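# Lay the towel flat, lengthwise forward, beside the basket

## Task

Finish with the towel lying as a single flat layer, fully on the table, its long edges aimed straight away from the robot toward the far edge of the table, and not overlapping the basket when viewed from above; the basket must stay upright with all of its base on the table; then release the towel and move both hands away.

## Robot and tools

Robot: two arms, left_arm and right_arm. Each carries a sixteen-motor, four-digit hand with index, middle, ring and thumb. The right arm has a right hand and the left arm a mirrored left hand. Arm bases in the scene frame: left_arm at (-0.017, +0.288, +0.003) m and right_arm at (+0.023, -0.300, +0.042) m. A camera stand is behind the arms.

Scene frame: the origin is at table-top height, halfway between the two arms' nominal bases. +x points out over the table, +z points up, and +y is the left_arm side. Image left and right do not match these names.

Hand point axes (right hand): +z runs along the straight fingers toward the tips. +y comes out of the palm face, which sits at y = -0.062 m. +x runs across the palm away from the thumb. On the left hand, +x points toward the thumb instead. With the fingers straight, the fingertips reach about z = +0.12 m. A rigid mast on the palm side of the wrist (x +0.05 to +0.10, z -0.16 to -0.11) can strike objects. The fingertips have rubber caps.

execute_actions(actions, cameras):
- actions is a list of actions, and each action lasts 0.5 s.
- An action is up to 15 rows, one per 1/30 s control step. If it has fewer rows, the last row repeats to fill the remaining steps.
- Each row is one list of 48 numbers, each in [-1, 1], covering both arms even if only one moves. The order is:
  1. left_arm dx, dy, dz, rx, ry, rz.
  2. 16 left-hand places.
  3. left current_limit, then speed.
  4. right_arm dx, dy, dz, rx, ry, rz.
  5. 16 right-hand places.
  6. right current_limit, then speed.

Arm numbers (dx..rz) are offsets, not poses. They are measured along scene-frame axes from the arm's Hand target as it stood when the action began. Every row in an action counts from that same starting point, not from the row before. Sending the same offset in the next action moves the arm further again. Scale: 1.0 equals 0.6 m of translation or 180 degrees of rotation. rx, ry, rz form a single rotation vector, turning about the Hand target's position. If dx, dy, dz together are longer than 1.0, they are shortened along their direction. The commanded orientation is clipped to within 40 degrees of the measured orientation each step. The hand often stops short of the target, and the elbow sags under load, so you may need to command a little higher or resend the missing distance. All zeros re-requests the current target. Very small moves may not start.

Hand places: put grasp numbers a, b, c, d (each from -1 to +1) in the first four places and exactly 0 in the other twelve; any other value gets the row refused. These are absolute finger goals, not offsets.
- All four at 0 opens the hand.
- a curls the index and middle at their outer joints.
- b bends all three fingers at the knuckles.
- c swings the thumb across the palm and draws the index toward it.
- d curls the ring finger.

To hold a grip or leave a hand unchanged, resend its previous a, b, c, d. On the left hand, index_dip never goes past +67.3 degrees; larger goals are cut to that, and hand_goal shows the cut value.

current_limit and speed are absolute settings that persist until changed:
- current_limit maps -1..+1 to 0..550 mA per motor, with a floor of 11 mA. Very low values may not lift a finger.
- speed sets the joint-goal rate to (speed+1)/2 of 8.5 rad/s.
- Both start at +0.4 and -0.6.

cameras: a list of camera names, ["all"], or []. Images come back only when actions is empty or cameras asks for them. Cameras are cam_high (672x504), cam_left_wrist and cam_right_wrist (616x616, fisheye). An unknown camera name makes the whole call invalid.

zoom_image(camera, region): region is [x0, y0, x1, y1] in pixels of that camera's latest image, origin at the top-left, at most 504 wide and 504 high. Only cameras in the newest images can be zoomed.

Other tools: read_manual(section) returns the licence texts and moves nothing. finished_scene(scene=1) ends the scene permanently, and the towel and basket must stay correct after the robot is gone.

Results:
- end_effector_position (m) and end_effector_quat_wxyz, in the scene frame. These may be off by a few cm.
- Hand target: the last commanded pose after clipping; the next offsets count from here.
- Joint positions, velocities and torques. Velocities may read "within noise". Torques include the arm's own weight, and numbers 3 and 4 wrap at ±28 N m.
- Step readings of position during the motion.
- Per motor, in the order index mcp/abd/pip/dip, middle ×4, ring ×4, thumb cmc/axl/mcp/ipl:
  - hand_goal.
  - hand_measured.
  - hand_current_ma (positive pushes toward -1).
  - hand_state: moving, goal, blocked or overload.
- hand_current_limit and hand_speed.
- A MOTOR HOT line warns of heating. OVER-TEMPERATURE FAULT means that arm has gone limp for 30 s or more.

A finger presses on an object only while its goal lies past the object's surface.

Avoid:
- Letting the towel or basket fall off the table, or leaving either off it.
- Dropping things, or releasing something still in motion.
- Slamming, or pushing hard against the table or heavy objects.
- Any contact between the two arms, including one hand gripping the other's fingers.
- Motor current at or above 495 mA for 5 s; the motor shuts down for 10 s.
- Holding loads at full stretch for long, or pushing toward poses the arm cannot reach, which overheats the motors.
- Moving the wrist near the first joint's axis, where a short hand motion can swing the whole arm.

To stop pushing against something, command the target back past the hand point. Time spent thinking also passes in the scene while the robot holds its last command.

Each tool is called after "Request:" as name([rows], argument=value, ...), one row to a line, values as JSON.

## Session

Request:
execute_actions(actions=[])

Scene clock: 0.00 s.
left_arm: end_effector_position=(+0.6208, +0.3867, +0.3250) hand_goal=(-0.754, +0.000, -0.576, -0.696, -0.754, +0.000, -0.576, -0.696, -0.754, +0.000, -0.576, -0.696, -0.714, -0.678, -0.226, -0.168) hand_measured=(-0.754, +0.000, -0.576, -0.696, -0.754, +0.000, -0.576, -0.696, -0.754, +0.000, -0.576, -0.696, -0.714, -0.678, -0.226, -0.168) hand_current_ma=(+0, +0, +0, +0, +0, +0, +0, +0, +0, +0, +0, +0, +0, +0, +0, +0) hand_state=(goal, goal, goal, goal, goal, goal, goal, goal, goal, goal, goal, goal, goal, goal, goal, goal) hand_current_limit=0.40 hand_speed=-0.60 end_effector_quat_wxyz=(+0.032, +0.862, +0.470, +0.186) | right_arm: end_effector_position=(+0.8046, +0.0582, +0.2552) hand_goal=(-0.754, +0.000, -0.576, -0.696, -0.754, +0.000, -0.576, -0.696, -0.754, +0.000, -0.576, -0.696, -0.714, -0.678, -0.226, -0.168) hand_measured=(-0.754, +0.000, -0.576, -0.696, -0.754, +0.000, -0.576, -0.696, -0.754, +0.000, -0.576, -0.696, -0.714, -0.678, -0.226, -0.168) hand_current_ma=(+0, +0, +0, +0, +0, +0, +0, +0, +0, +0, +0, +0, +0, +0, +0, +0) hand_state=(goal, goal, goal, goal, goal, goal, goal, goal, goal, goal, goal, goal, goal, goal, goal, goal) hand_current_limit=0.40 hand_speed=-0.60 end_effector_quat_wxyz=(+0.124, +0.361, +0.705, +0.598)
Joint positions: left_arm=[0.226 1.599 1.647 -1.242 -0.043 0.793] | right_arm=[0.304 2.137 1.562 0.279 -0.509 0.121]
Joint velocities: within noise
Joint torques (N m): no reading
Heat: left arm: hottest wrist pitch 26 °C; right arm: hottest shoulder 28 °C.
Hand target: left_arm +0.6258, +0.3878, +0.3374; +0.035, +0.860, +0.469, +0.197 | right_arm +0.8087, +0.0599, +0.2861; +0.138, +0.347, +0.696, +0.613

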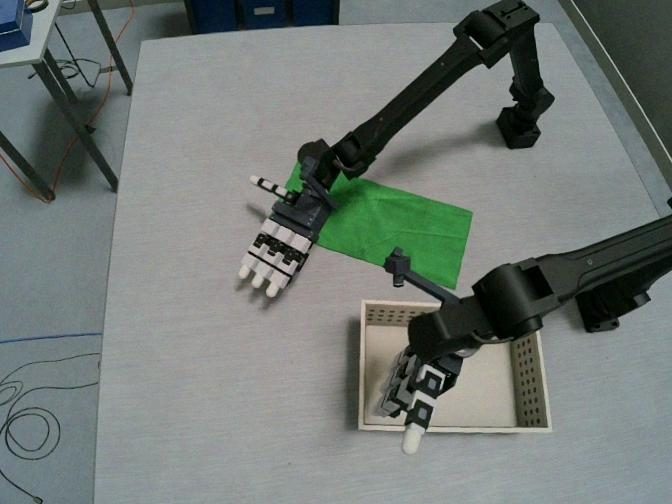

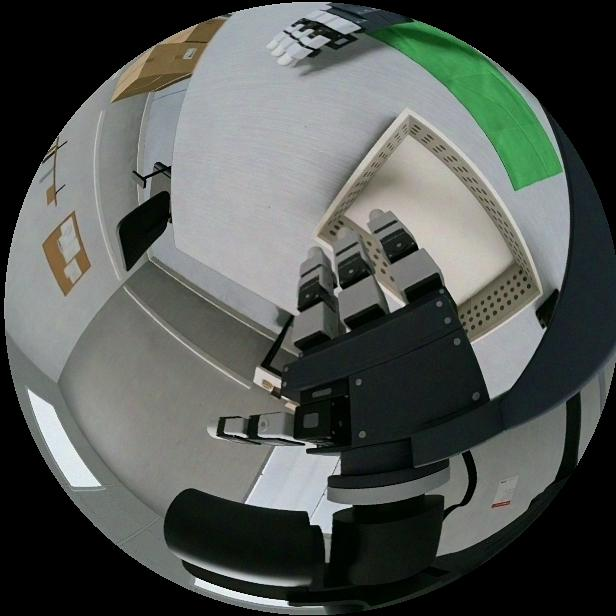

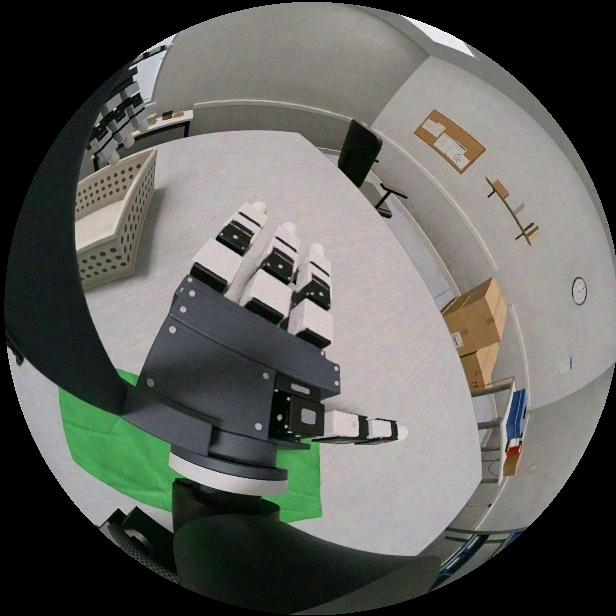

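Request:
zoom_image(camera="cam_high", region=[260, 140, 500, 320])

Request:
zoom_image(camera="cam_left_wrist", region=[320, 0, 616, 296])

Request:
zoom_image(camera="cam_right_wrist", region=[0, 320, 360, 616])

Scaled by 2.100 from the camera's 672x504 image, which has a finer 960x720 frame.

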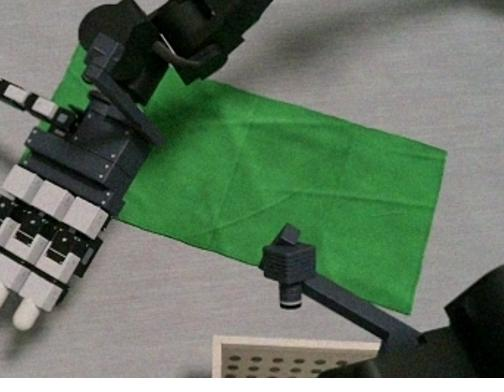

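Scaled by 1.703 from the camera's 616x616 image, which has a finer 880x880 frame.

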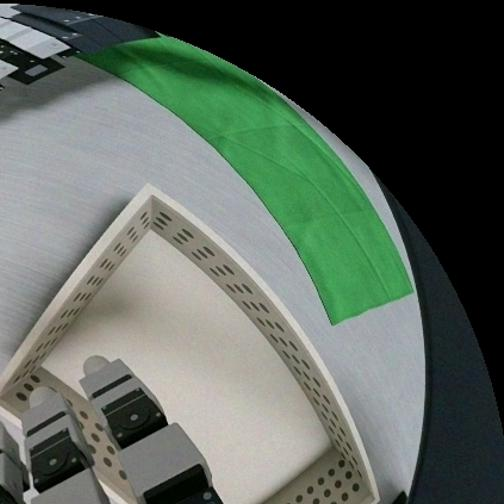

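Scaled by 1.400 from the camera's 616x616 image, which has a finer 880x880 frame.

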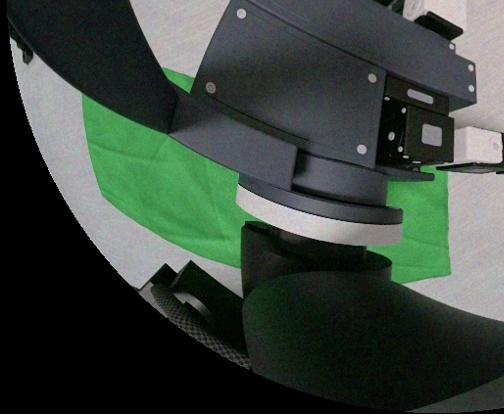

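Request:
execute_actions([
  [[-0.0743,-0.1166,0.0,-0.0097,0.0239,0.008,0,0,0,0,0,0,0,0,0,0,0,0,0,0,0,0,0.4,-0.6,-0.011,-0.086,0.012,-0.0303,0.0852,-0.058,0,0,0,0,0,0,0,0,0,0,0,0,0,0,0,0,0.4,-0.6]],
  [[-0.0743,-0.1166,0.0,-0.0097,0.0239,0.008,0,0,0,0,0,0,0,0,0,0,0,0,0,0,0,0,0.4,-0.6,-0.011,-0.086,0.012,-0.0303,0.0852,-0.058,0,0,0,0,0,0,0,0,0,0,0,0,0,0,0,0,0.4,-0.6]],
  [[-0.0743,-0.1166,0.0,-0.0097,0.0239,0.008,0,0,0,0,0,0,0,0,0,0,0,0,0,0,0,0,0.4,-0.6,-0.011,-0.086,0.012,-0.0303,0.0852,-0.058,0,0,0,0,0,0,0,0,0,0,0,0,0,0,0,0,0.4,-0.6]],
], cameras=["cam_high"])

Scene clock: 128.17 s.
left_arm: end_effector_position=(+0.4933, +0.1721, +0.3302) hand_goal=(-0.750, +0.000, -0.580, -0.700, -0.750, +0.000, -0.580, -0.700, -0.750, +0.000, -0.580, -0.700, -0.710, -0.680, -0.230, -0.170) hand_measured=(-0.750, +0.000, -0.578, -0.698, -0.750, +0.000, -0.578, -0.698, -0.750, +0.000, -0.578, -0.698, -0.712, -0.678, -0.224, -0.168) hand_current_ma=(+0, +0, +1, +1, +0, +0, +1, +1, +0, +0, +1, +1, -1, +1, +6, +2) hand_state=(goal, goal, goal, goal, goal, goal, goal, goal, goal, goal, goal, goal, goal, goal, goal, goal) hand_current_limit=0.40 hand_speed=-0.60 end_effector_quat_wxyz=(+0.014, +0.862, +0.501, +0.077) | right_arm: end_effector_position=(+0.7707, -0.0909, +0.2767) hand_goal=(-0.750, +0.000, -0.580, -0.700, -0.750, +0.000, -0.580, -0.700, -0.750, +0.000, -0.580, -0.700, -0.710, -0.680, -0.230, -0.170) hand_measured=(-0.756, +0.000, -0.580, -0.698, -0.756, +0.000, -0.580, -0.698, -0.756, +0.000, -0.580, -0.698, -0.718, -0.678, -0.226, -0.168) hand_current_ma=(-4, +0, +0, +1, -5, +0, +0, +1, -5, +0, +0, +1, -7, +1, +3, +1) hand_state=(goal, goal, goal, goal, goal, goal, goal, goal, goal, goal, goal, goal, goal, goal, goal, goal) hand_current_limit=0.40 hand_speed=-0.60 end_effector_quat_wxyz=(+0.050, +0.699, +0.668, +0.251)
Joint positions: left_arm=[-0.235 1.401 1.519 -1.56 -0.087 0.273] | right_arm=[0.254 1.912 1.803 -0.958 -0.122 0.392]
Joint torques (N m): left_arm=[-0.79 -12.45 8.91 0.06 -0.37 -0.07] | right_arm=[-1.79 -19.02 16.65 0.73 0.11 0.18]
Heat: left arm: hottest elbow 35 °C; right arm: hottest shoulder 37 °C.
Hand target: left_arm +0.4921, +0.1778, +0.3373; +0.014, +0.856, +0.511, +0.079 | right_arm +0.7890, -0.0950, +0.3075; +0.061, +0.703, +0.655, +0.271
Off the commanded pose: left_arm 0.009 m, 1 deg | right_arm 0.036 m, 3 deg.
Step readings (end_effector_position of left_arm | right_arm):
0: (+0.6208, +0.3867, +0.3250) | (+0.8046, +0.0582, +0.2552)
1: (+0.6209, +0.3863, +0.3250) | (+0.8053, +0.0573, +0.2543)
2: (+0.6199, +0.3854, +0.3243) | (+0.8075, +0.0541, +0.2522)
4: (+0.6123, +0.3786, +0.3205) | (+0.8084, +0.0435, +0.2437)
8: (+0.5925, +0.3391, +0.3188) | (+0.8014, +0.0268, +0.2445)
15: (+0.5846, +0.3086, +0.3362) | (+0.7946, +0.0178, +0.2737)
16: (+0.5840, +0.3096, +0.3366) | (+0.7944, +0.0161, +0.2735)
17: (+0.5814, +0.3088, +0.3350) | (+0.7942, +0.0114, +0.2688)
19: (+0.5708, +0.3037, +0.3290) | (+0.7898, -0.0018, +0.2550)
23: (+0.5485, +0.2662, +0.3231) | (+0.7780, -0.0247, +0.2351)
30: (+0.5392, +0.2394, +0.3325) | (+0.7764, -0.0389, +0.2366)
31: (+0.5388, +0.2399, +0.3324) | (+0.7767, -0.0402, +0.2376)
32: (+0.5364, +0.2392, +0.3314) | (+0.7762, -0.0446, +0.2369)
34: (+0.5272, +0.2322, +0.3276) | (+0.7721, -0.0562, +0.2335)
38: (+0.5050, +0.1929, +0.3256) | (+0.7670, -0.0748, +0.2409)
45: (+0.4933, +0.1696, +0.3303) | (+0.7720, -0.0889, +0.2723)
Images, in order (width x height): cam_high 672x504.

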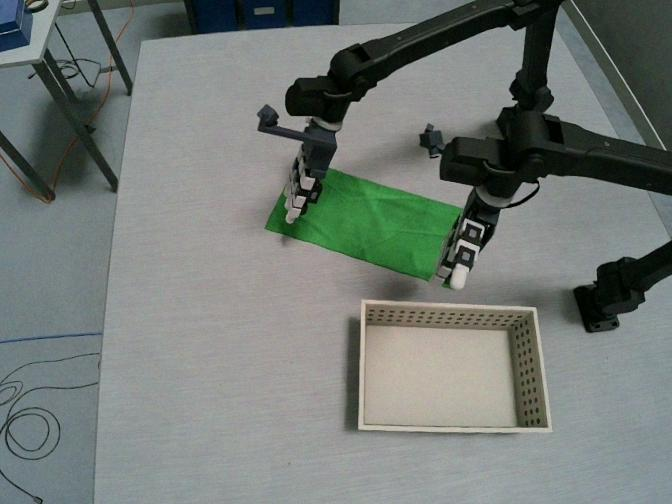

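Request:
execute_actions([
  [[-0.0743,-0.1166,0.0,-0.0097,0.0239,0.008,0,0,0,0,0,0,0,0,0,0,0,0,0,0,0,0,0.4,-0.6,-0.011,-0.086,0.0,-0.0303,0.0852,-0.058,0,0,0,0,0,0,0,0,0,0,0,0,0,0,0,0,0.4,-0.6]],
  [[-0.0743,-0.1166,0.0,-0.0097,0.0239,0.008,0,0,0,0,0,0,0,0,0,0,0,0,0,0,0,0,0.4,-0.6,-0.011,-0.086,0.0,-0.0303,0.0852,-0.058,0,0,0,0,0,0,0,0,0,0,0,0,0,0,0,0,0.4,-0.6]],
], cameras=["all"])

Scene clock: 138.50 s.
left_arm: end_effector_position=(+0.3978, +0.0350, +0.3180) hand_goal=(-0.750, +0.000, -0.580, -0.700, -0.750, +0.000, -0.580, -0.700, -0.750, +0.000, -0.580, -0.700, -0.710, -0.680, -0.230, -0.170) hand_measured=(-0.750, +0.000, -0.578, -0.698, -0.750, +0.000, -0.578, -0.698, -0.750, +0.000, -0.578, -0.698, -0.712, -0.678, -0.224, -0.168) hand_current_ma=(+0, +0, +1, +1, +0, +0, +1, +1, +0, +0, +1, +1, -1, +1, +6, +2) hand_state=(goal, goal, goal, goal, goal, goal, goal, goal, goal, goal, goal, goal, goal, goal, goal, goal) hand_current_limit=0.40 hand_speed=-0.60 end_effector_quat_wxyz=(+0.003, +0.852, +0.524, +0.001) | right_arm: end_effector_position=(+0.7651, -0.1936, +0.2834) hand_goal=(-0.750, +0.000, -0.580, -0.700, -0.750, +0.000, -0.580, -0.700, -0.750, +0.000, -0.580, -0.700, -0.710, -0.680, -0.230, -0.170) hand_measured=(-0.752, +0.000, -0.580, -0.698, -0.752, +0.000, -0.580, -0.698, -0.752, +0.000, -0.580, -0.698, -0.712, -0.678, -0.226, -0.168) hand_current_ma=(-1, +0, +0, +1, +0, +0, +0, +1, +0, +0, +0, +1, -1, +1, +3, +1) hand_state=(goal, goal, goal, goal, goal, goal, goal, goal, goal, goal, goal, goal, goal, goal, goal, goal) hand_current_limit=0.40 hand_speed=-0.60 end_effector_quat_wxyz=(+0.023, +0.832, +0.552, +0.044)
Joint positions: left_arm=[-0.605 1.398 1.519 -1.686 0.001 -0.151] | right_arm=[0.177 2.179 2.388 -1.683 0.014 0.637]
Joint torques (N m): left_arm=[-0.56 -12.1 10.78 -0.28 -0.27 -0.07] | right_arm=[-1.61 -21.42 15.39 -0.28 0.27 0.2]
Heat: left arm: hottest elbow 34 °C; right arm: hottest shoulder 36 °C.
Hand target: left_arm +0.4029, +0.0380, +0.3374; +0.000, +0.846, +0.534, +0.000 | right_arm +0.7757, -0.1980, +0.3075; -0.001, +0.846, +0.534, -0.001
Off the commanded pose: left_arm 0.020 m, 1 deg | right_arm 0.027 m, 6 deg.
joint sent to its limit (left arm) — joint 4 (wrist pitch), lower limit. The joint targets still meet the commanded pose.
joint sent to its limit (right arm) — joint 4 (wrist pitch), lower limit. The joint targets are off in orientation, not in position.
Step readings (end_effector_position of left_arm | right_arm):
0: (+0.4933, +0.1721, +0.3302) | (+0.7707, -0.0909, +0.2767)
1: (+0.4930, +0.1723, +0.3300) | (+0.7703, -0.0920, +0.2770)
2: (+0.4907, +0.1713, +0.3291) | (+0.7685, -0.0961, +0.2761)
4: (+0.4815, +0.1625, +0.3264) | (+0.7638, -0.1053, +0.2745)
8: (+0.4579, +0.1203, +0.3231) | (+0.7635, -0.1227, +0.2807)
15: (+0.4454, +0.1006, +0.3216) | (+0.7684, -0.1411, +0.2892)
16: (+0.4451, +0.1009, +0.3215) | (+0.7685, -0.1433, +0.2894)
17: (+0.4434, +0.0995, +0.3211) | (+0.7672, -0.1473, +0.2891)
19: (+0.4359, +0.0900, +0.3201) | (+0.7644, -0.1570, +0.2890)
23: (+0.4104, +0.0492, +0.3186) | (+0.7644, -0.1717, +0.2876)
30: (+0.3972, +0.0325, +0.3180) | (+0.7646, -0.1909, +0.2803)
camera_calibration:
cam_left_wrist: T_world_to_cam=[[-0.906725, -0.419977, -0.0383289, 0.362043], [-0.328279, 0.645844, 0.689289, -0.154626], [-0.264731, 0.637578, -0.723472, 0.438545], [0, 0, 0, 1]] pos_world=[0.393609, -0.0276925, 0.437733]
cam_right_wrist: T_world_to_cam=[[0.320914, -0.946992, -0.0148385, -0.389052], [-0.725292, -0.2558, 0.639154, 0.284057], [-0.609069, -0.194351, -0.768936, 0.769209], [0, 0, 0, 1]] pos_world=[0.799378, -0.146271, 0.404143]

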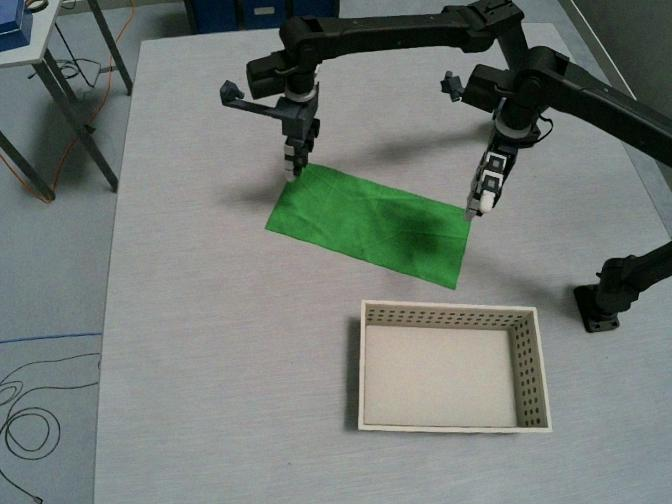

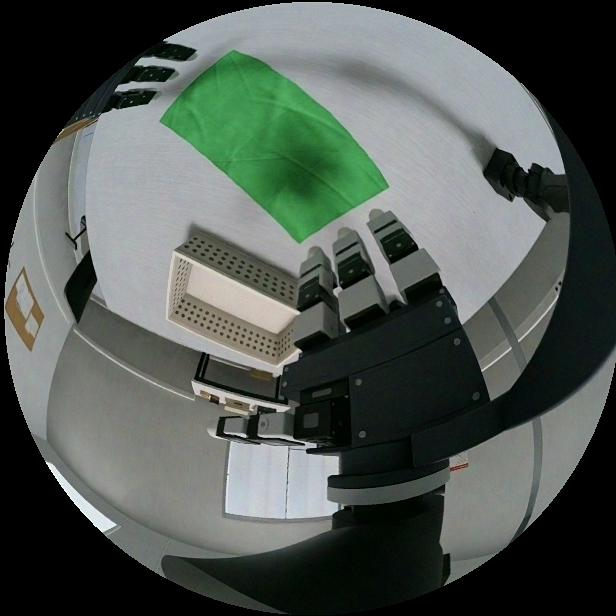

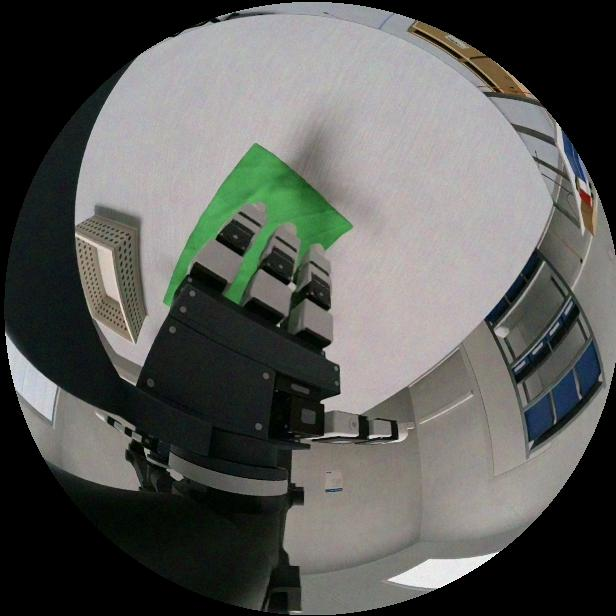

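Request:
zoom_image(camera="cam_left_wrist", region=[150, 40, 400, 250])

Request:
zoom_image(camera="cam_right_wrist", region=[150, 130, 360, 320])

Request:
zoom_image(camera="cam_high", region=[250, 150, 490, 300])

Scaled by 2.016 from the camera's 616x616 image, which has a finer 880x880 frame.

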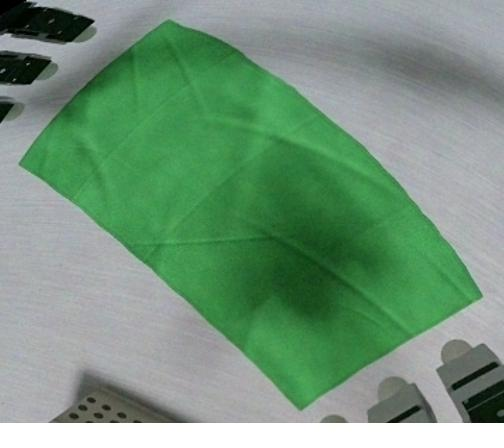

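Scaled by 2.400 from the camera's 616x616 image, which has a finer 880x880 frame.

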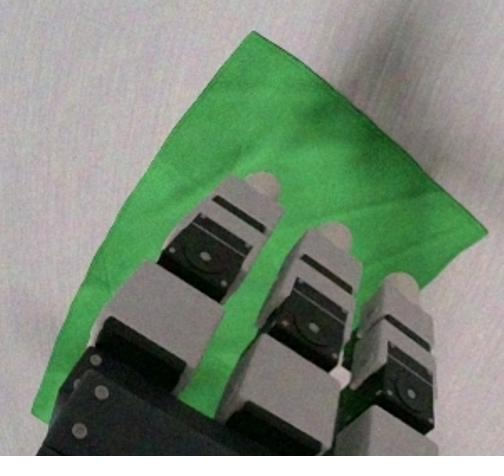

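Scaled by 2.100 from the camera's 672x504 image, which has a finer 960x720 frame.

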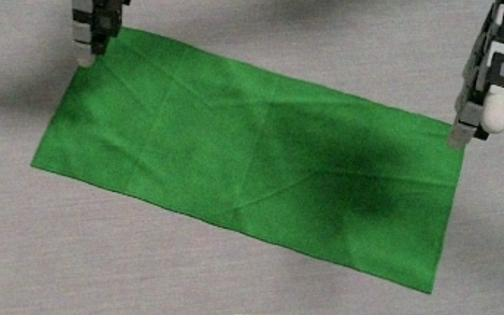

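Request:
execute_actions([
  [[0.0,0.0,-0.11,0,0,0,0,0,0,0,0,0,0,0,0,0,0,0,0,0,0,0,0.4,-0.6,0.012,0.0,-0.09,0,0,0,0,0,0,0,0,0,0,0,0,0,0,0,0,0,0,0,0.4,-0.6]],
  [[0.0,0.0,-0.11,0,0,0,0,0,0,0,0,0,0,0,0,0,0,0,0,0,0,0,0.4,-0.6,0.0,0.0,-0.09,0,0,0,0,0,0,0,0,0,0,0,0,0,0,0,0,0,0,0,0.4,-0.6]],
], cameras=["all"])

Scene clock: 159.53 s.
left_arm: end_effector_position=(+0.3956, +0.0367, +0.2030) hand_goal=(-0.750, +0.000, -0.580, -0.700, -0.750, +0.000, -0.580, -0.700, -0.750, +0.000, -0.580, -0.700, -0.710, -0.680, -0.230, -0.170) hand_measured=(-0.750, +0.000, -0.578, -0.698, -0.750, +0.000, -0.578, -0.698, -0.750, +0.000, -0.578, -0.698, -0.712, -0.678, -0.224, -0.168) hand_current_ma=(+0, +0, +1, +1, +0, +0, +1, +1, +0, +0, +1, +1, -1, +1, +6, +2) hand_state=(goal, goal, goal, goal, goal, goal, goal, goal, goal, goal, goal, goal, goal, goal, goal, goal) hand_current_limit=0.40 hand_speed=-0.60 end_effector_quat_wxyz=(-0.008, +0.852, +0.524, -0.004) | right_arm: end_effector_position=(+0.7743, -0.1900, +0.1795) hand_goal=(-0.750, +0.000, -0.580, -0.700, -0.750, +0.000, -0.580, -0.700, -0.750, +0.000, -0.580, -0.700, -0.710, -0.680, -0.230, -0.170) hand_measured=(-0.750, +0.000, -0.580, -0.698, -0.750, +0.000, -0.580, -0.698, -0.750, +0.000, -0.580, -0.698, -0.712, -0.678, -0.226, -0.168) hand_current_ma=(+0, +0, +0, +1, +0, +0, +0, +1, +0, +0, +0, +1, -1, +1, +3, +1) hand_state=(goal, goal, goal, goal, goal, goal, goal, goal, goal, goal, goal, goal, goal, goal, goal, goal) hand_current_limit=0.40 hand_speed=-0.60 end_effector_quat_wxyz=(-0.006, +0.838, +0.546, -0.019)
Joint positions: left_arm=[-0.605 1.414 1.238 -1.413 0.001 -0.152] | right_arm=[0.177 2.327 2.4 -1.683 0.001 0.655]
Joint torques (N m): left_arm=[-0.67 -11.16 8.31 0.68 -0.2 -0.07] | right_arm=[-1.96 -23.65 13.55 -0.58 0.09 0.22]
Heat: left arm: hottest elbow 33 °C; right arm: hottest elbow 39 °C.
Hand target: left_arm +0.4030, +0.0379, +0.2055; +0.000, +0.846, +0.534, +0.000 | right_arm +0.7830, -0.1980, +0.1995; -0.001, +0.846, +0.534, +0.000
Off the commanded pose: left_arm 0.008 m, 2 deg | right_arm 0.023 m, 3 deg.
joint sent to its limit (right arm) — joint 4 (wrist pitch), lower limit. The joint targets still meet the commanded pose.
Step readings (end_effector_position of left_arm | right_arm):
0: (+0.3978, +0.0351, +0.3180) | (+0.7650, -0.1936, +0.2834)
1: (+0.3978, +0.0351, +0.3180) | (+0.7651, -0.1936, +0.2831)
2: (+0.3981, +0.0349, +0.3167) | (+0.7653, -0.1935, +0.2815)
4: (+0.3986, +0.0345, +0.3089) | (+0.7672, -0.1930, +0.2776)
8: (+0.3943, +0.0376, +0.2793) | (+0.7706, -0.1920, +0.2573)
15: (+0.3956, +0.0367, +0.2707) | (+0.7736, -0.1911, +0.2223)
16: (+0.3958, +0.0365, +0.2699) | (+0.7737, -0.1911, +0.2206)
17: (+0.3972, +0.0355, +0.2672) | (+0.7737, -0.1908, +0.2191)
19: (+0.3980, +0.0350, +0.2534) | (+0.7735, -0.1904, +0.2166)
23: (+0.3913, +0.0398, +0.2146) | (+0.7738, -0.1902, +0.2056)
30: (+0.3950, +0.0371, +0.2028) | (+0.7743, -0.1901, +0.1815)
camera_calibration:
cam_left_wrist: T_world_to_cam=[[-0.906863, -0.420571, -0.0268395, 0.354123], [-0.31583, 0.636084, 0.704023, -0.08465], [-0.27902, 0.646929, -0.70967, 0.356251], [0, 0, 0, 1]] pos_world=[0.393807, -0.0276905, 0.32192]
cam_right_wrist: T_world_to_cam=[[0.300994, -0.952845, -0.0386, -0.371667], [-0.635716, -0.230658, 0.736656, 0.276029], [-0.710822, -0.19719, -0.675165, 0.756973], [0, 0, 0, 1]] pos_world=[0.825419, -0.141205, 0.293397]

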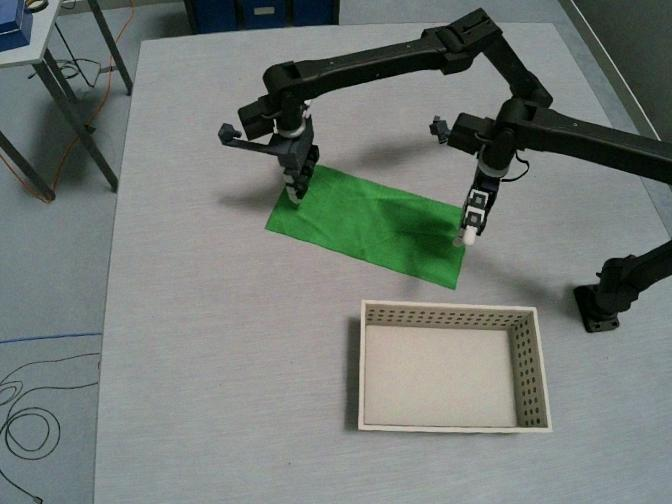

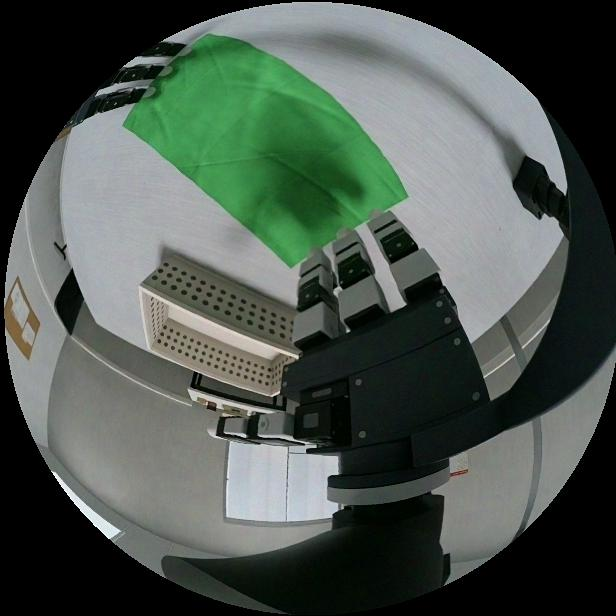

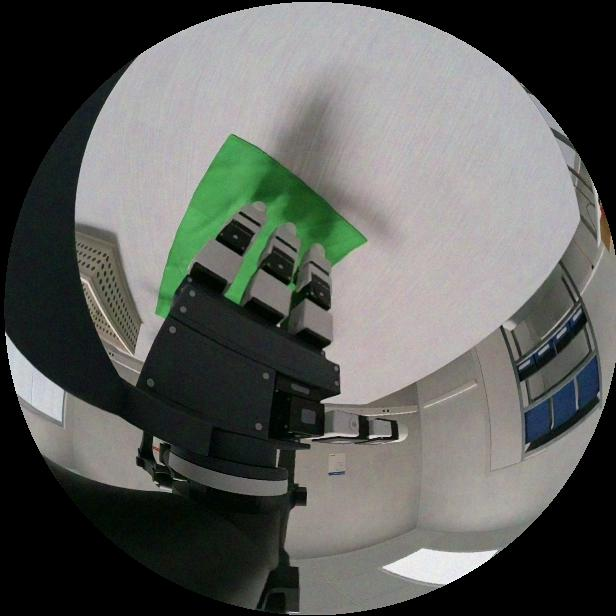

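Request:
zoom_image(camera="cam_high", region=[400, 100, 540, 300])

Request:
zoom_image(camera="cam_high", region=[200, 100, 340, 300])

Request:
zoom_image(camera="cam_left_wrist", region=[250, 150, 450, 350])

Scaled by 2.520 from the camera's 672x504 image, which has a finer 960x720 frame.

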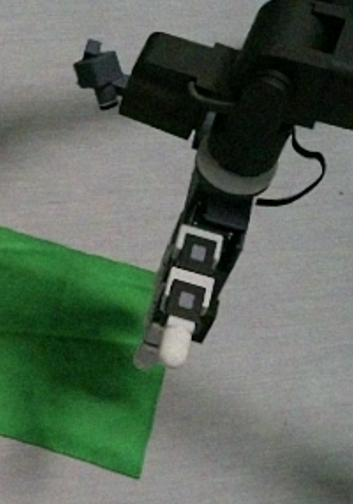

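Scaled by 2.520 from the camera's 672x504 image, which has a finer 960x720 frame.

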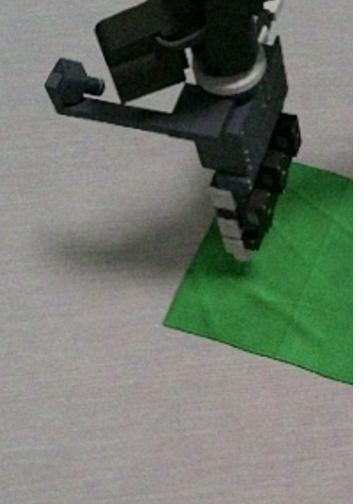

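Scaled by 2.520 from the camera's 616x616 image, which has a finer 880x880 frame.

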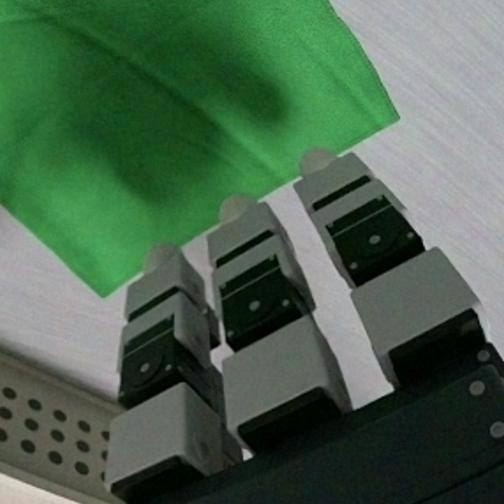

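Request:
execute_actions([
  [[0.012,0.0,-0.1,0,0,0,0,0,0,0,0,0,0,0,0,0,0,0,0,0,0,0,0.4,-0.6,0.0,0.0,-0.055,0,0,0,0,0,0,0,0,0,0,0,0,0,0,0,0,0,0,0,0.4,-0.6]],
  [[0.0,0.0,-0.015,0,0,0,0,0,0,0,0,0,0,0,0,0,0,0,0,0,0,0,0.4,-0.6,0.0,0.0,-0.02,0,0,0,0,0,0,0,0,0,0,0,0,0,0,0,0,0,0,0,0.4,-0.6]],
], cameras=["all"])

Scene clock: 198.90 s.
left_arm: end_effector_position=(+0.4046, +0.0355, +0.1418) hand_goal=(-0.750, +0.000, -0.580, -0.700, -0.750, +0.000, -0.580, -0.700, -0.750, +0.000, -0.580, -0.700, -0.710, -0.680, -0.230, -0.170) hand_measured=(-0.750, +0.000, -0.578, -0.698, -0.750, +0.000, -0.578, -0.698, -0.750, +0.000, -0.578, -0.698, -0.712, -0.678, -0.224, -0.168) hand_current_ma=(+0, +0, +1, +1, +0, +0, +1, +1, +0, +0, +1, +1, -1, +1, +6, +2) hand_state=(goal, goal, goal, goal, goal, goal, goal, goal, goal, goal, goal, goal, goal, goal, goal, goal) hand_current_limit=0.40 hand_speed=-0.60 end_effector_quat_wxyz=(+0.000, +0.849, +0.528, -0.001) | right_arm: end_effector_position=(+0.7837, -0.1875, +0.1614) hand_goal=(-0.750, +0.000, -0.580, -0.700, -0.750, +0.000, -0.580, -0.700, -0.750, +0.000, -0.580, -0.700, -0.710, -0.680, -0.230, -0.170) hand_measured=(-0.750, +0.000, -0.580, -0.698, -0.750, +0.000, -0.580, -0.698, -0.756, -0.012, -0.586, -0.702, -0.712, -0.678, -0.226, -0.168) hand_current_ma=(+0, +0, +0, +1, +0, +0, +0, +1, -6, -10, -3, +0, -1, +1, +3, +1) hand_state=(goal, goal, goal, goal, goal, goal, goal, goal, goal, goal, goal, goal, goal, goal, goal, goal) hand_current_limit=0.40 hand_speed=-0.60 end_effector_quat_wxyz=(-0.001, +0.838, +0.545, +0.002)
Joint positions: left_arm=[-0.596 1.467 1.124 -1.228 0.001 -0.152] | right_arm=[0.177 2.32 2.336 -1.584 -0.002 0.656]
Joint torques (N m): left_arm=[-0.09 -10.46 7.39 0.62 -0.16 0.03] | right_arm=[-1.85 -23.65 7.92 0.46 0.23 0.21]
Heat: left arm: hottest elbow 33 °C; right arm: hottest elbow 39 °C.
Hand target: left_arm +0.4102, +0.0379, +0.1364; +0.000, +0.846, +0.534, +0.000 | right_arm +0.7830, -0.1982, +0.1546; -0.001, +0.846, +0.534, -0.001
Off the commanded pose: left_arm 0.008 m, 1 deg | right_arm 0.013 m, 2 deg.
Step readings (end_effector_position of left_arm | right_arm):
0: (+0.3956, +0.0367, +0.2030) | (+0.7743, -0.1900, +0.1795)
1: (+0.3958, +0.0365, +0.2027) | (+0.7743, -0.1900, +0.1795)
2: (+0.3972, +0.0355, +0.2005) | (+0.7750, -0.1899, +0.1796)
4: (+0.4000, +0.0342, +0.1915) | (+0.7788, -0.1890, +0.1783)
8: (+0.3984, +0.0381, +0.1609) | (+0.7819, -0.1882, +0.1699)
15: (+0.4016, +0.0376, +0.1434) | (+0.7818, -0.1879, +0.1640)
16: (+0.4020, +0.0373, +0.1436) | (+0.7818, -0.1878, +0.1637)
17: (+0.4026, +0.0369, +0.1437) | (+0.7820, -0.1878, +0.1627)
19: (+0.4039, +0.0360, +0.1438) | (+0.7827, -0.1875, +0.1611)
23: (+0.4047, +0.0354, +0.1427) | (+0.7836, -0.1875, +0.1613)
30: (+0.4045, +0.0356, +0.1417) | (+0.7837, -0.1875, +0.1613)
camera_calibration:
cam_left_wrist: T_world_to_cam=[[-0.902697, -0.428826, -0.0353052, 0.360013], [-0.331226, 0.640175, 0.693156, -0.0303599], [-0.274642, 0.637404, -0.719923, 0.315972], [0, 0, 0, 1]] pos_world=[0.401706, -0.0275833, 0.26123]
cam_right_wrist: T_world_to_cam=[[0.301015, -0.952815, -0.0391682, -0.372702], [-0.665013, -0.239176, 0.707497, 0.322022], [-0.683482, -0.18692, -0.70563, 0.737432], [0, 0, 0, 1]] pos_world=[0.830359, -0.140256, 0.277926]

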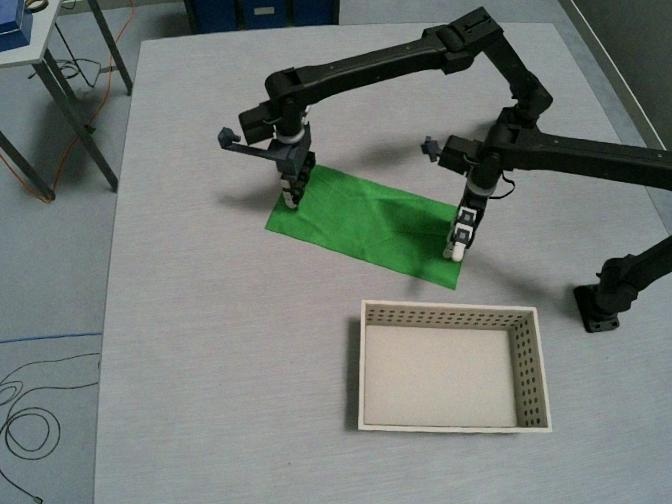

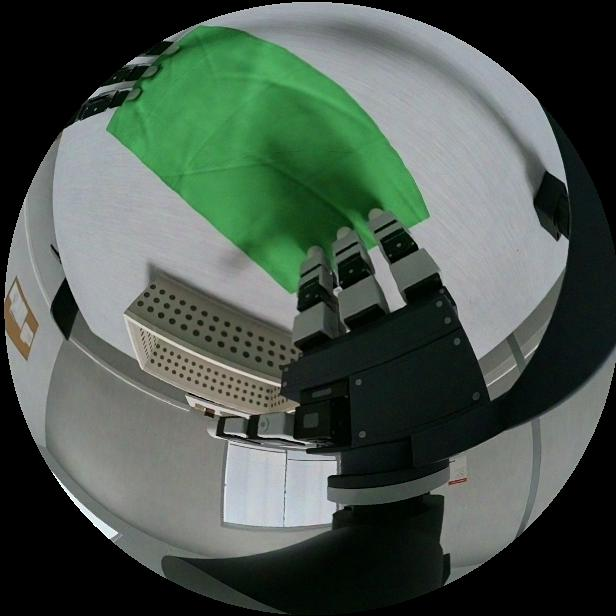

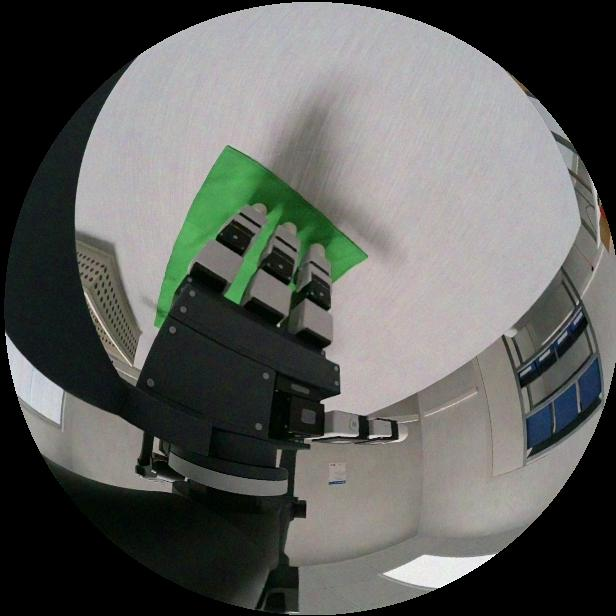

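Request:
zoom_image(camera="cam_left_wrist", region=[250, 150, 450, 350])

Request:
zoom_image(camera="cam_right_wrist", region=[150, 130, 400, 340])

Request:
zoom_image(camera="cam_high", region=[210, 140, 490, 300])

Scaled by 2.520 from the camera's 616x616 image, which has a finer 880x880 frame.

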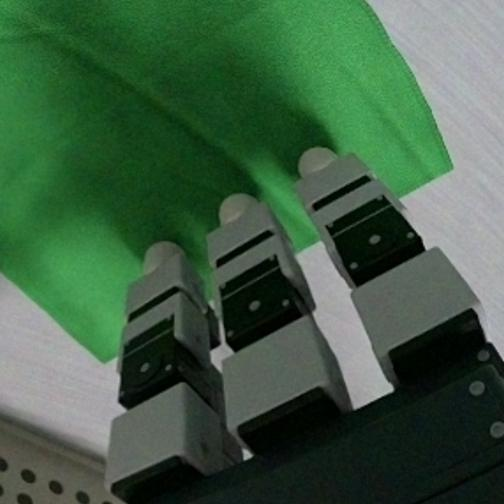

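Scaled by 2.016 from the camera's 616x616 image, which has a finer 880x880 frame.

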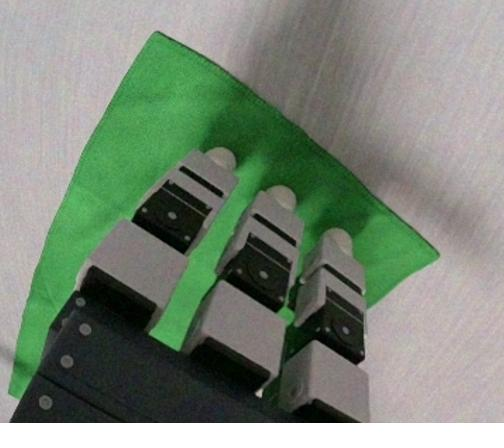

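Scaled by 1.800 from the camera's 672x504 image, which has a finer 960x720 frame.

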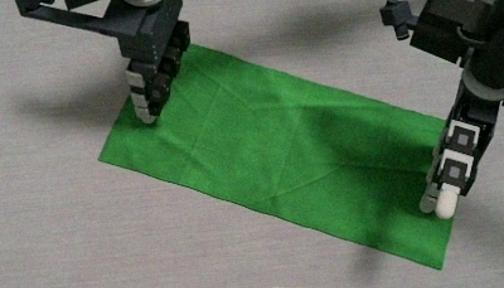

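Request:
execute_actions([
  [[0.0,0.0,-0.02,0,0,0,0,0,0,0,0,0,0,0,0,0,0,0,0,0,0,0,0.4,-0.6,0.0,0.0,-0.01,0,0,0,0,0,0,0,0,0,0,0,0,0,0,0,0,0,0,0,0.4,-0.6]],
  [[0.0,0.0,-0.02,0,0,0,0,0,0,0,0,0,0,0,0,0,0,0,0,0,0,0,0.4,-0.6,0.0,0.0,-0.01,0,0,0,0,0,0,0,0,0,0,0,0,0,0,0,0,0,0,0,0.4,-0.6]],
], cameras=["all"])

Scene clock: 213.50 s.
left_arm: end_effector_position=(+0.4079, +0.0337, +0.1398) hand_goal=(-0.750, +0.000, -0.580, -0.700, -0.750, +0.000, -0.580, -0.700, -0.750, +0.000, -0.580, -0.700, -0.710, -0.680, -0.230, -0.170) hand_measured=(-0.758, +0.000, -0.586, -0.702, -0.768, -0.002, -0.592, -0.706, -0.770, -0.004, -0.594, -0.706, -0.712, -0.678, -0.224, -0.168) hand_current_ma=(-7, +0, -3, -1, -24, -1, -12, -4, -27, -3, -15, -5, -1, +1, +6, +2) hand_state=(goal, goal, goal, goal, goal, goal, goal, goal, goal, goal, goal, goal, goal, goal, goal, goal) hand_current_limit=0.40 hand_speed=-0.60 end_effector_quat_wxyz=(+0.013, +0.849, +0.528, +0.005) | right_arm: end_effector_position=(+0.7841, -0.1874, +0.1605) hand_goal=(-0.750, +0.000, -0.580, -0.700, -0.750, +0.000, -0.580, -0.700, -0.750, +0.000, -0.580, -0.700, -0.710, -0.680, -0.230, -0.170) hand_measured=(-0.750, +0.000, -0.580, -0.698, -0.750, +0.000, -0.580, -0.698, -0.762, -0.022, -0.590, -0.704, -0.712, -0.678, -0.226, -0.168) hand_current_ma=(+0, +0, +0, +1, +0, +0, +0, +1, -14, -24, -9, -2, -1, +1, +3, +1) hand_state=(goal, goal, goal, goal, goal, goal, goal, goal, goal, blocked, goal, goal, goal, goal, goal, goal) hand_current_limit=0.40 hand_speed=-0.60 end_effector_quat_wxyz=(+0.001, +0.838, +0.545, +0.008)
Joint positions: left_arm=[-0.596 1.463 1.108 -1.188 0.001 -0.152] | right_arm=[0.177 2.308 2.309 -1.556 -0.002 0.656]
Joint torques (N m): left_arm=[-0.85 -8.18 5.23 1.52 -0.18 0.02] | right_arm=[-1.96 -22.12 7.66 0.61 0.22 0.22]
Heat: left arm: hottest elbow 33 °C; right arm: hottest shoulder 35 °C.
Hand target: left_arm +0.4101, +0.0379, +0.1124; +0.000, +0.846, +0.534, -0.001 | right_arm +0.7830, -0.1982, +0.1423; -0.001, +0.846, +0.534, -0.001
Off the commanded pose: left_arm 0.028 m, 2 deg | right_arm 0.021 m, 2 deg.
Step readings (end_effector_position of left_arm | right_arm):
0: (+0.4046, +0.0355, +0.1418) | (+0.7837, -0.1875, +0.1614)
1: (+0.4046, +0.0356, +0.1416) | (+0.7838, -0.1875, +0.1615)
2: (+0.4049, +0.0353, +0.1413) | (+0.7837, -0.1875, +0.1609)
4: (+0.4051, +0.0352, +0.1396) | (+0.7839, -0.1875, +0.1611)
8: (+0.4061, +0.0345, +0.1397) | (+0.7838, -0.1875, +0.1609)
15: (+0.4065, +0.0344, +0.1399) | (+0.7839, -0.1875, +0.1610)
16: (+0.4066, +0.0344, +0.1397) | (+0.7839, -0.1875, +0.1609)
17: (+0.4067, +0.0343, +0.1393) | (+0.7840, -0.1874, +0.1606)
19: (+0.4073, +0.0339, +0.1394) | (+0.7840, -0.1874, +0.1607)
23: (+0.4080, +0.0336, +0.1397) | (+0.7840, -0.1874, +0.1606)
30: (+0.4079, +0.0337, +0.1398) | (+0.7841, -0.1874, +0.1605)
camera_calibration:
cam_left_wrist: T_world_to_cam=[[-0.901429, -0.430144, -0.0490118, 0.363541], [-0.347266, 0.650817, 0.675162, -0.0180485], [-0.258519, 0.625631, -0.73604, 0.312812], [0, 0, 0, 1]] pos_world=[0.402307, -0.0275836, 0.260246]
cam_right_wrist: T_world_to_cam=[[0.301499, -0.952699, -0.038237, -0.373309], [-0.674085, -0.241345, 0.698113, 0.331163], [-0.674321, -0.184706, -0.714966, 0.731877], [0, 0, 0, 1]] pos_world=[0.829304, -0.140545, 0.277803]

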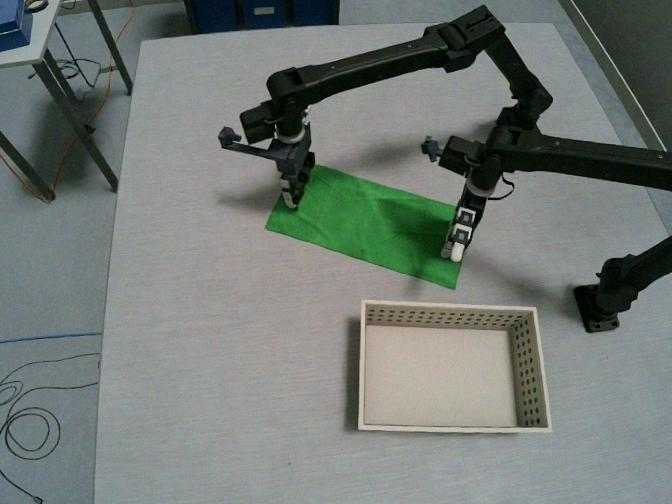

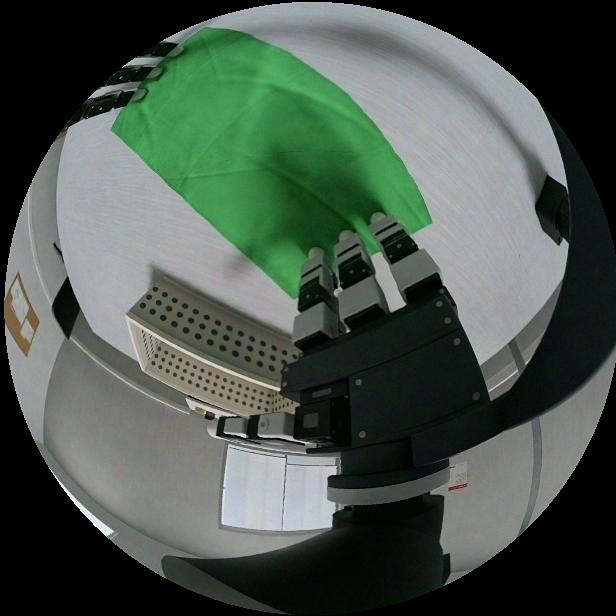

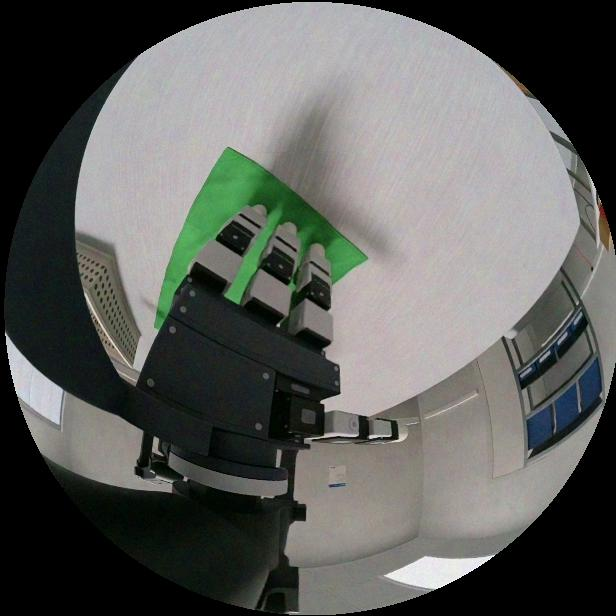

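Request:
execute_actions([
  [[0.0,0.0,0.0,0,0,0,0,0,0,0,0,0,0,0,0,0,0,0,0,0,0,0,0.4,-0.6,0.0,0.0,-0.012,0.018,-0.0086,0,0,0,0,0,0,0,0,0,0,0,0,0,0,0,0,0,0.4,-0.6]],
  [[0.0,0.0,0.0,0,0,0,0,0,0,0,0,0,0,0,0,0,0,0,0,0,0,0,0.4,-0.6,0.0,0.0,-0.008,0,0,0,0,0,0,0,0,0,0,0,0,0,0,0,0,0,0,0,0.4,-0.6]],
], cameras=["cam_right_wrist"])

Scene clock: 258.37 s.
left_arm: end_effector_position=(+0.4079, +0.0337, +0.1398) hand_goal=(-0.750, +0.000, -0.580, -0.700, -0.750, +0.000, -0.580, -0.700, -0.750, +0.000, -0.580, -0.700, -0.710, -0.680, -0.230, -0.170) hand_measured=(-0.758, +0.000, -0.586, -0.702, -0.768, -0.002, -0.592, -0.706, -0.770, -0.004, -0.594, -0.706, -0.712, -0.678, -0.224, -0.168) hand_current_ma=(-7, +0, -3, -1, -24, -1, -12, -4, -27, -3, -15, -5, -1, +1, +6, +2) hand_state=(goal, goal, goal, goal, goal, goal, goal, goal, goal, goal, goal, goal, goal, goal, goal, goal) hand_current_limit=0.40 hand_speed=-0.60 end_effector_quat_wxyz=(+0.013, +0.849, +0.528, +0.005) | right_arm: end_effector_position=(+0.7829, -0.1910, +0.1588) hand_goal=(-0.750, +0.000, -0.580, -0.700, -0.750, +0.000, -0.580, -0.700, -0.750, +0.000, -0.580, -0.700, -0.710, -0.680, -0.230, -0.170) hand_measured=(-0.756, -0.006, -0.584, -0.700, -0.756, -0.010, -0.584, -0.702, -0.752, -0.004, -0.584, -0.702, -0.712, -0.678, -0.226, -0.168) hand_current_ma=(-5, -3, -2, +0, -4, -7, -2, +0, -1, -1, -2, -1, -1, +1, +3, +1) hand_state=(goal, goal, goal, goal, goal, goal, goal, goal, goal, goal, goal, goal, goal, goal, goal, goal) hand_current_limit=0.40 hand_speed=-0.60 end_effector_quat_wxyz=(-0.011, +0.841, +0.539, +0.036)
Joint positions: left_arm=[-0.596 1.463 1.108 -1.188 0.001 -0.152] | right_arm=[0.163 2.259 2.218 -1.469 -0.044 0.656]
Joint torques (N m): left_arm=[-0.5 -8 5.33 1.55 -0.17 0.06] | right_arm=[-1.9 -20.89 7.41 1.2 -0.17 0.09]
Heat: left arm: hottest elbow 30 °C; right arm: hottest shoulder 34 °C.
Hand target: left_arm +0.4101, +0.0379, +0.1124; +0.000, +0.846, +0.534, -0.001 | right_arm +0.7829, -0.1981, +0.1306; -0.018, +0.845, +0.534, +0.026
Off the commanded pose: left_arm 0.028 m, 2 deg | right_arm 0.029 m, 2 deg.
Step readings (end_effector_position of left_arm | right_arm):
0: (+0.4079, +0.0337, +0.1398) | (+0.7841, -0.1874, +0.1605)
1: (+0.4079, +0.0337, +0.1398) | (+0.7841, -0.1871, +0.1601)
2: (+0.4079, +0.0337, +0.1398) | (+0.7839, -0.1864, +0.1595)
4: (+0.4079, +0.0337, +0.1398) | (+0.7833, -0.1865, +0.1592)
8: (+0.4079, +0.0337, +0.1398) | (+0.7826, -0.1904, +0.1582)
15: (+0.4079, +0.0337, +0.1398) | (+0.7829, -0.1910, +0.1586)
16: (+0.4079, +0.0337, +0.1398) | (+0.7829, -0.1910, +0.1586)
17: (+0.4079, +0.0337, +0.1398) | (+0.7829, -0.1910, +0.1583)
19: (+0.4079, +0.0337, +0.1398) | (+0.7829, -0.1910, +0.1587)
23: (+0.4079, +0.0337, +0.1398) | (+0.7828, -0.1910, +0.1585)
30: (+0.4079, +0.0337, +0.1398) | (+0.7829, -0.1910, +0.1586)
camera_calibration:
cam_right_wrist: T_world_to_cam=[[0.291855, -0.953393, -0.0765622, -0.362845], [-0.700007, -0.267462, 0.662159, 0.351613], [-0.651776, -0.13966, -0.745442, 0.724956], [0, 0, 0, 1]] pos_world=[0.824539, -0.150643, 0.279809]
Images, in order (width x height): cam_right_wrist 616x616.

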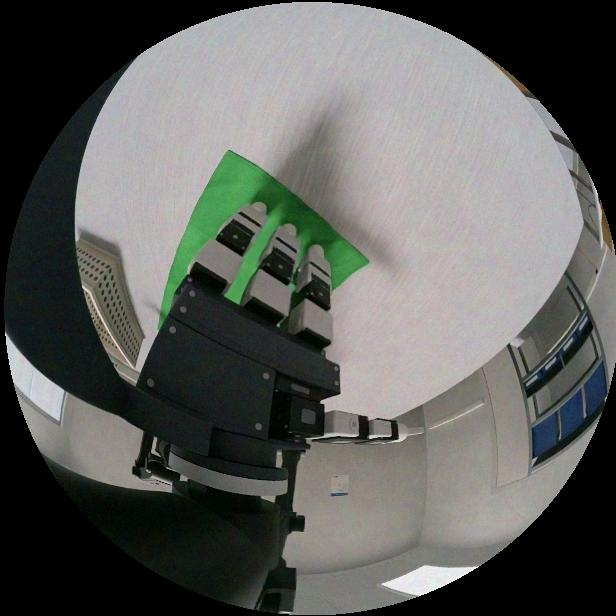

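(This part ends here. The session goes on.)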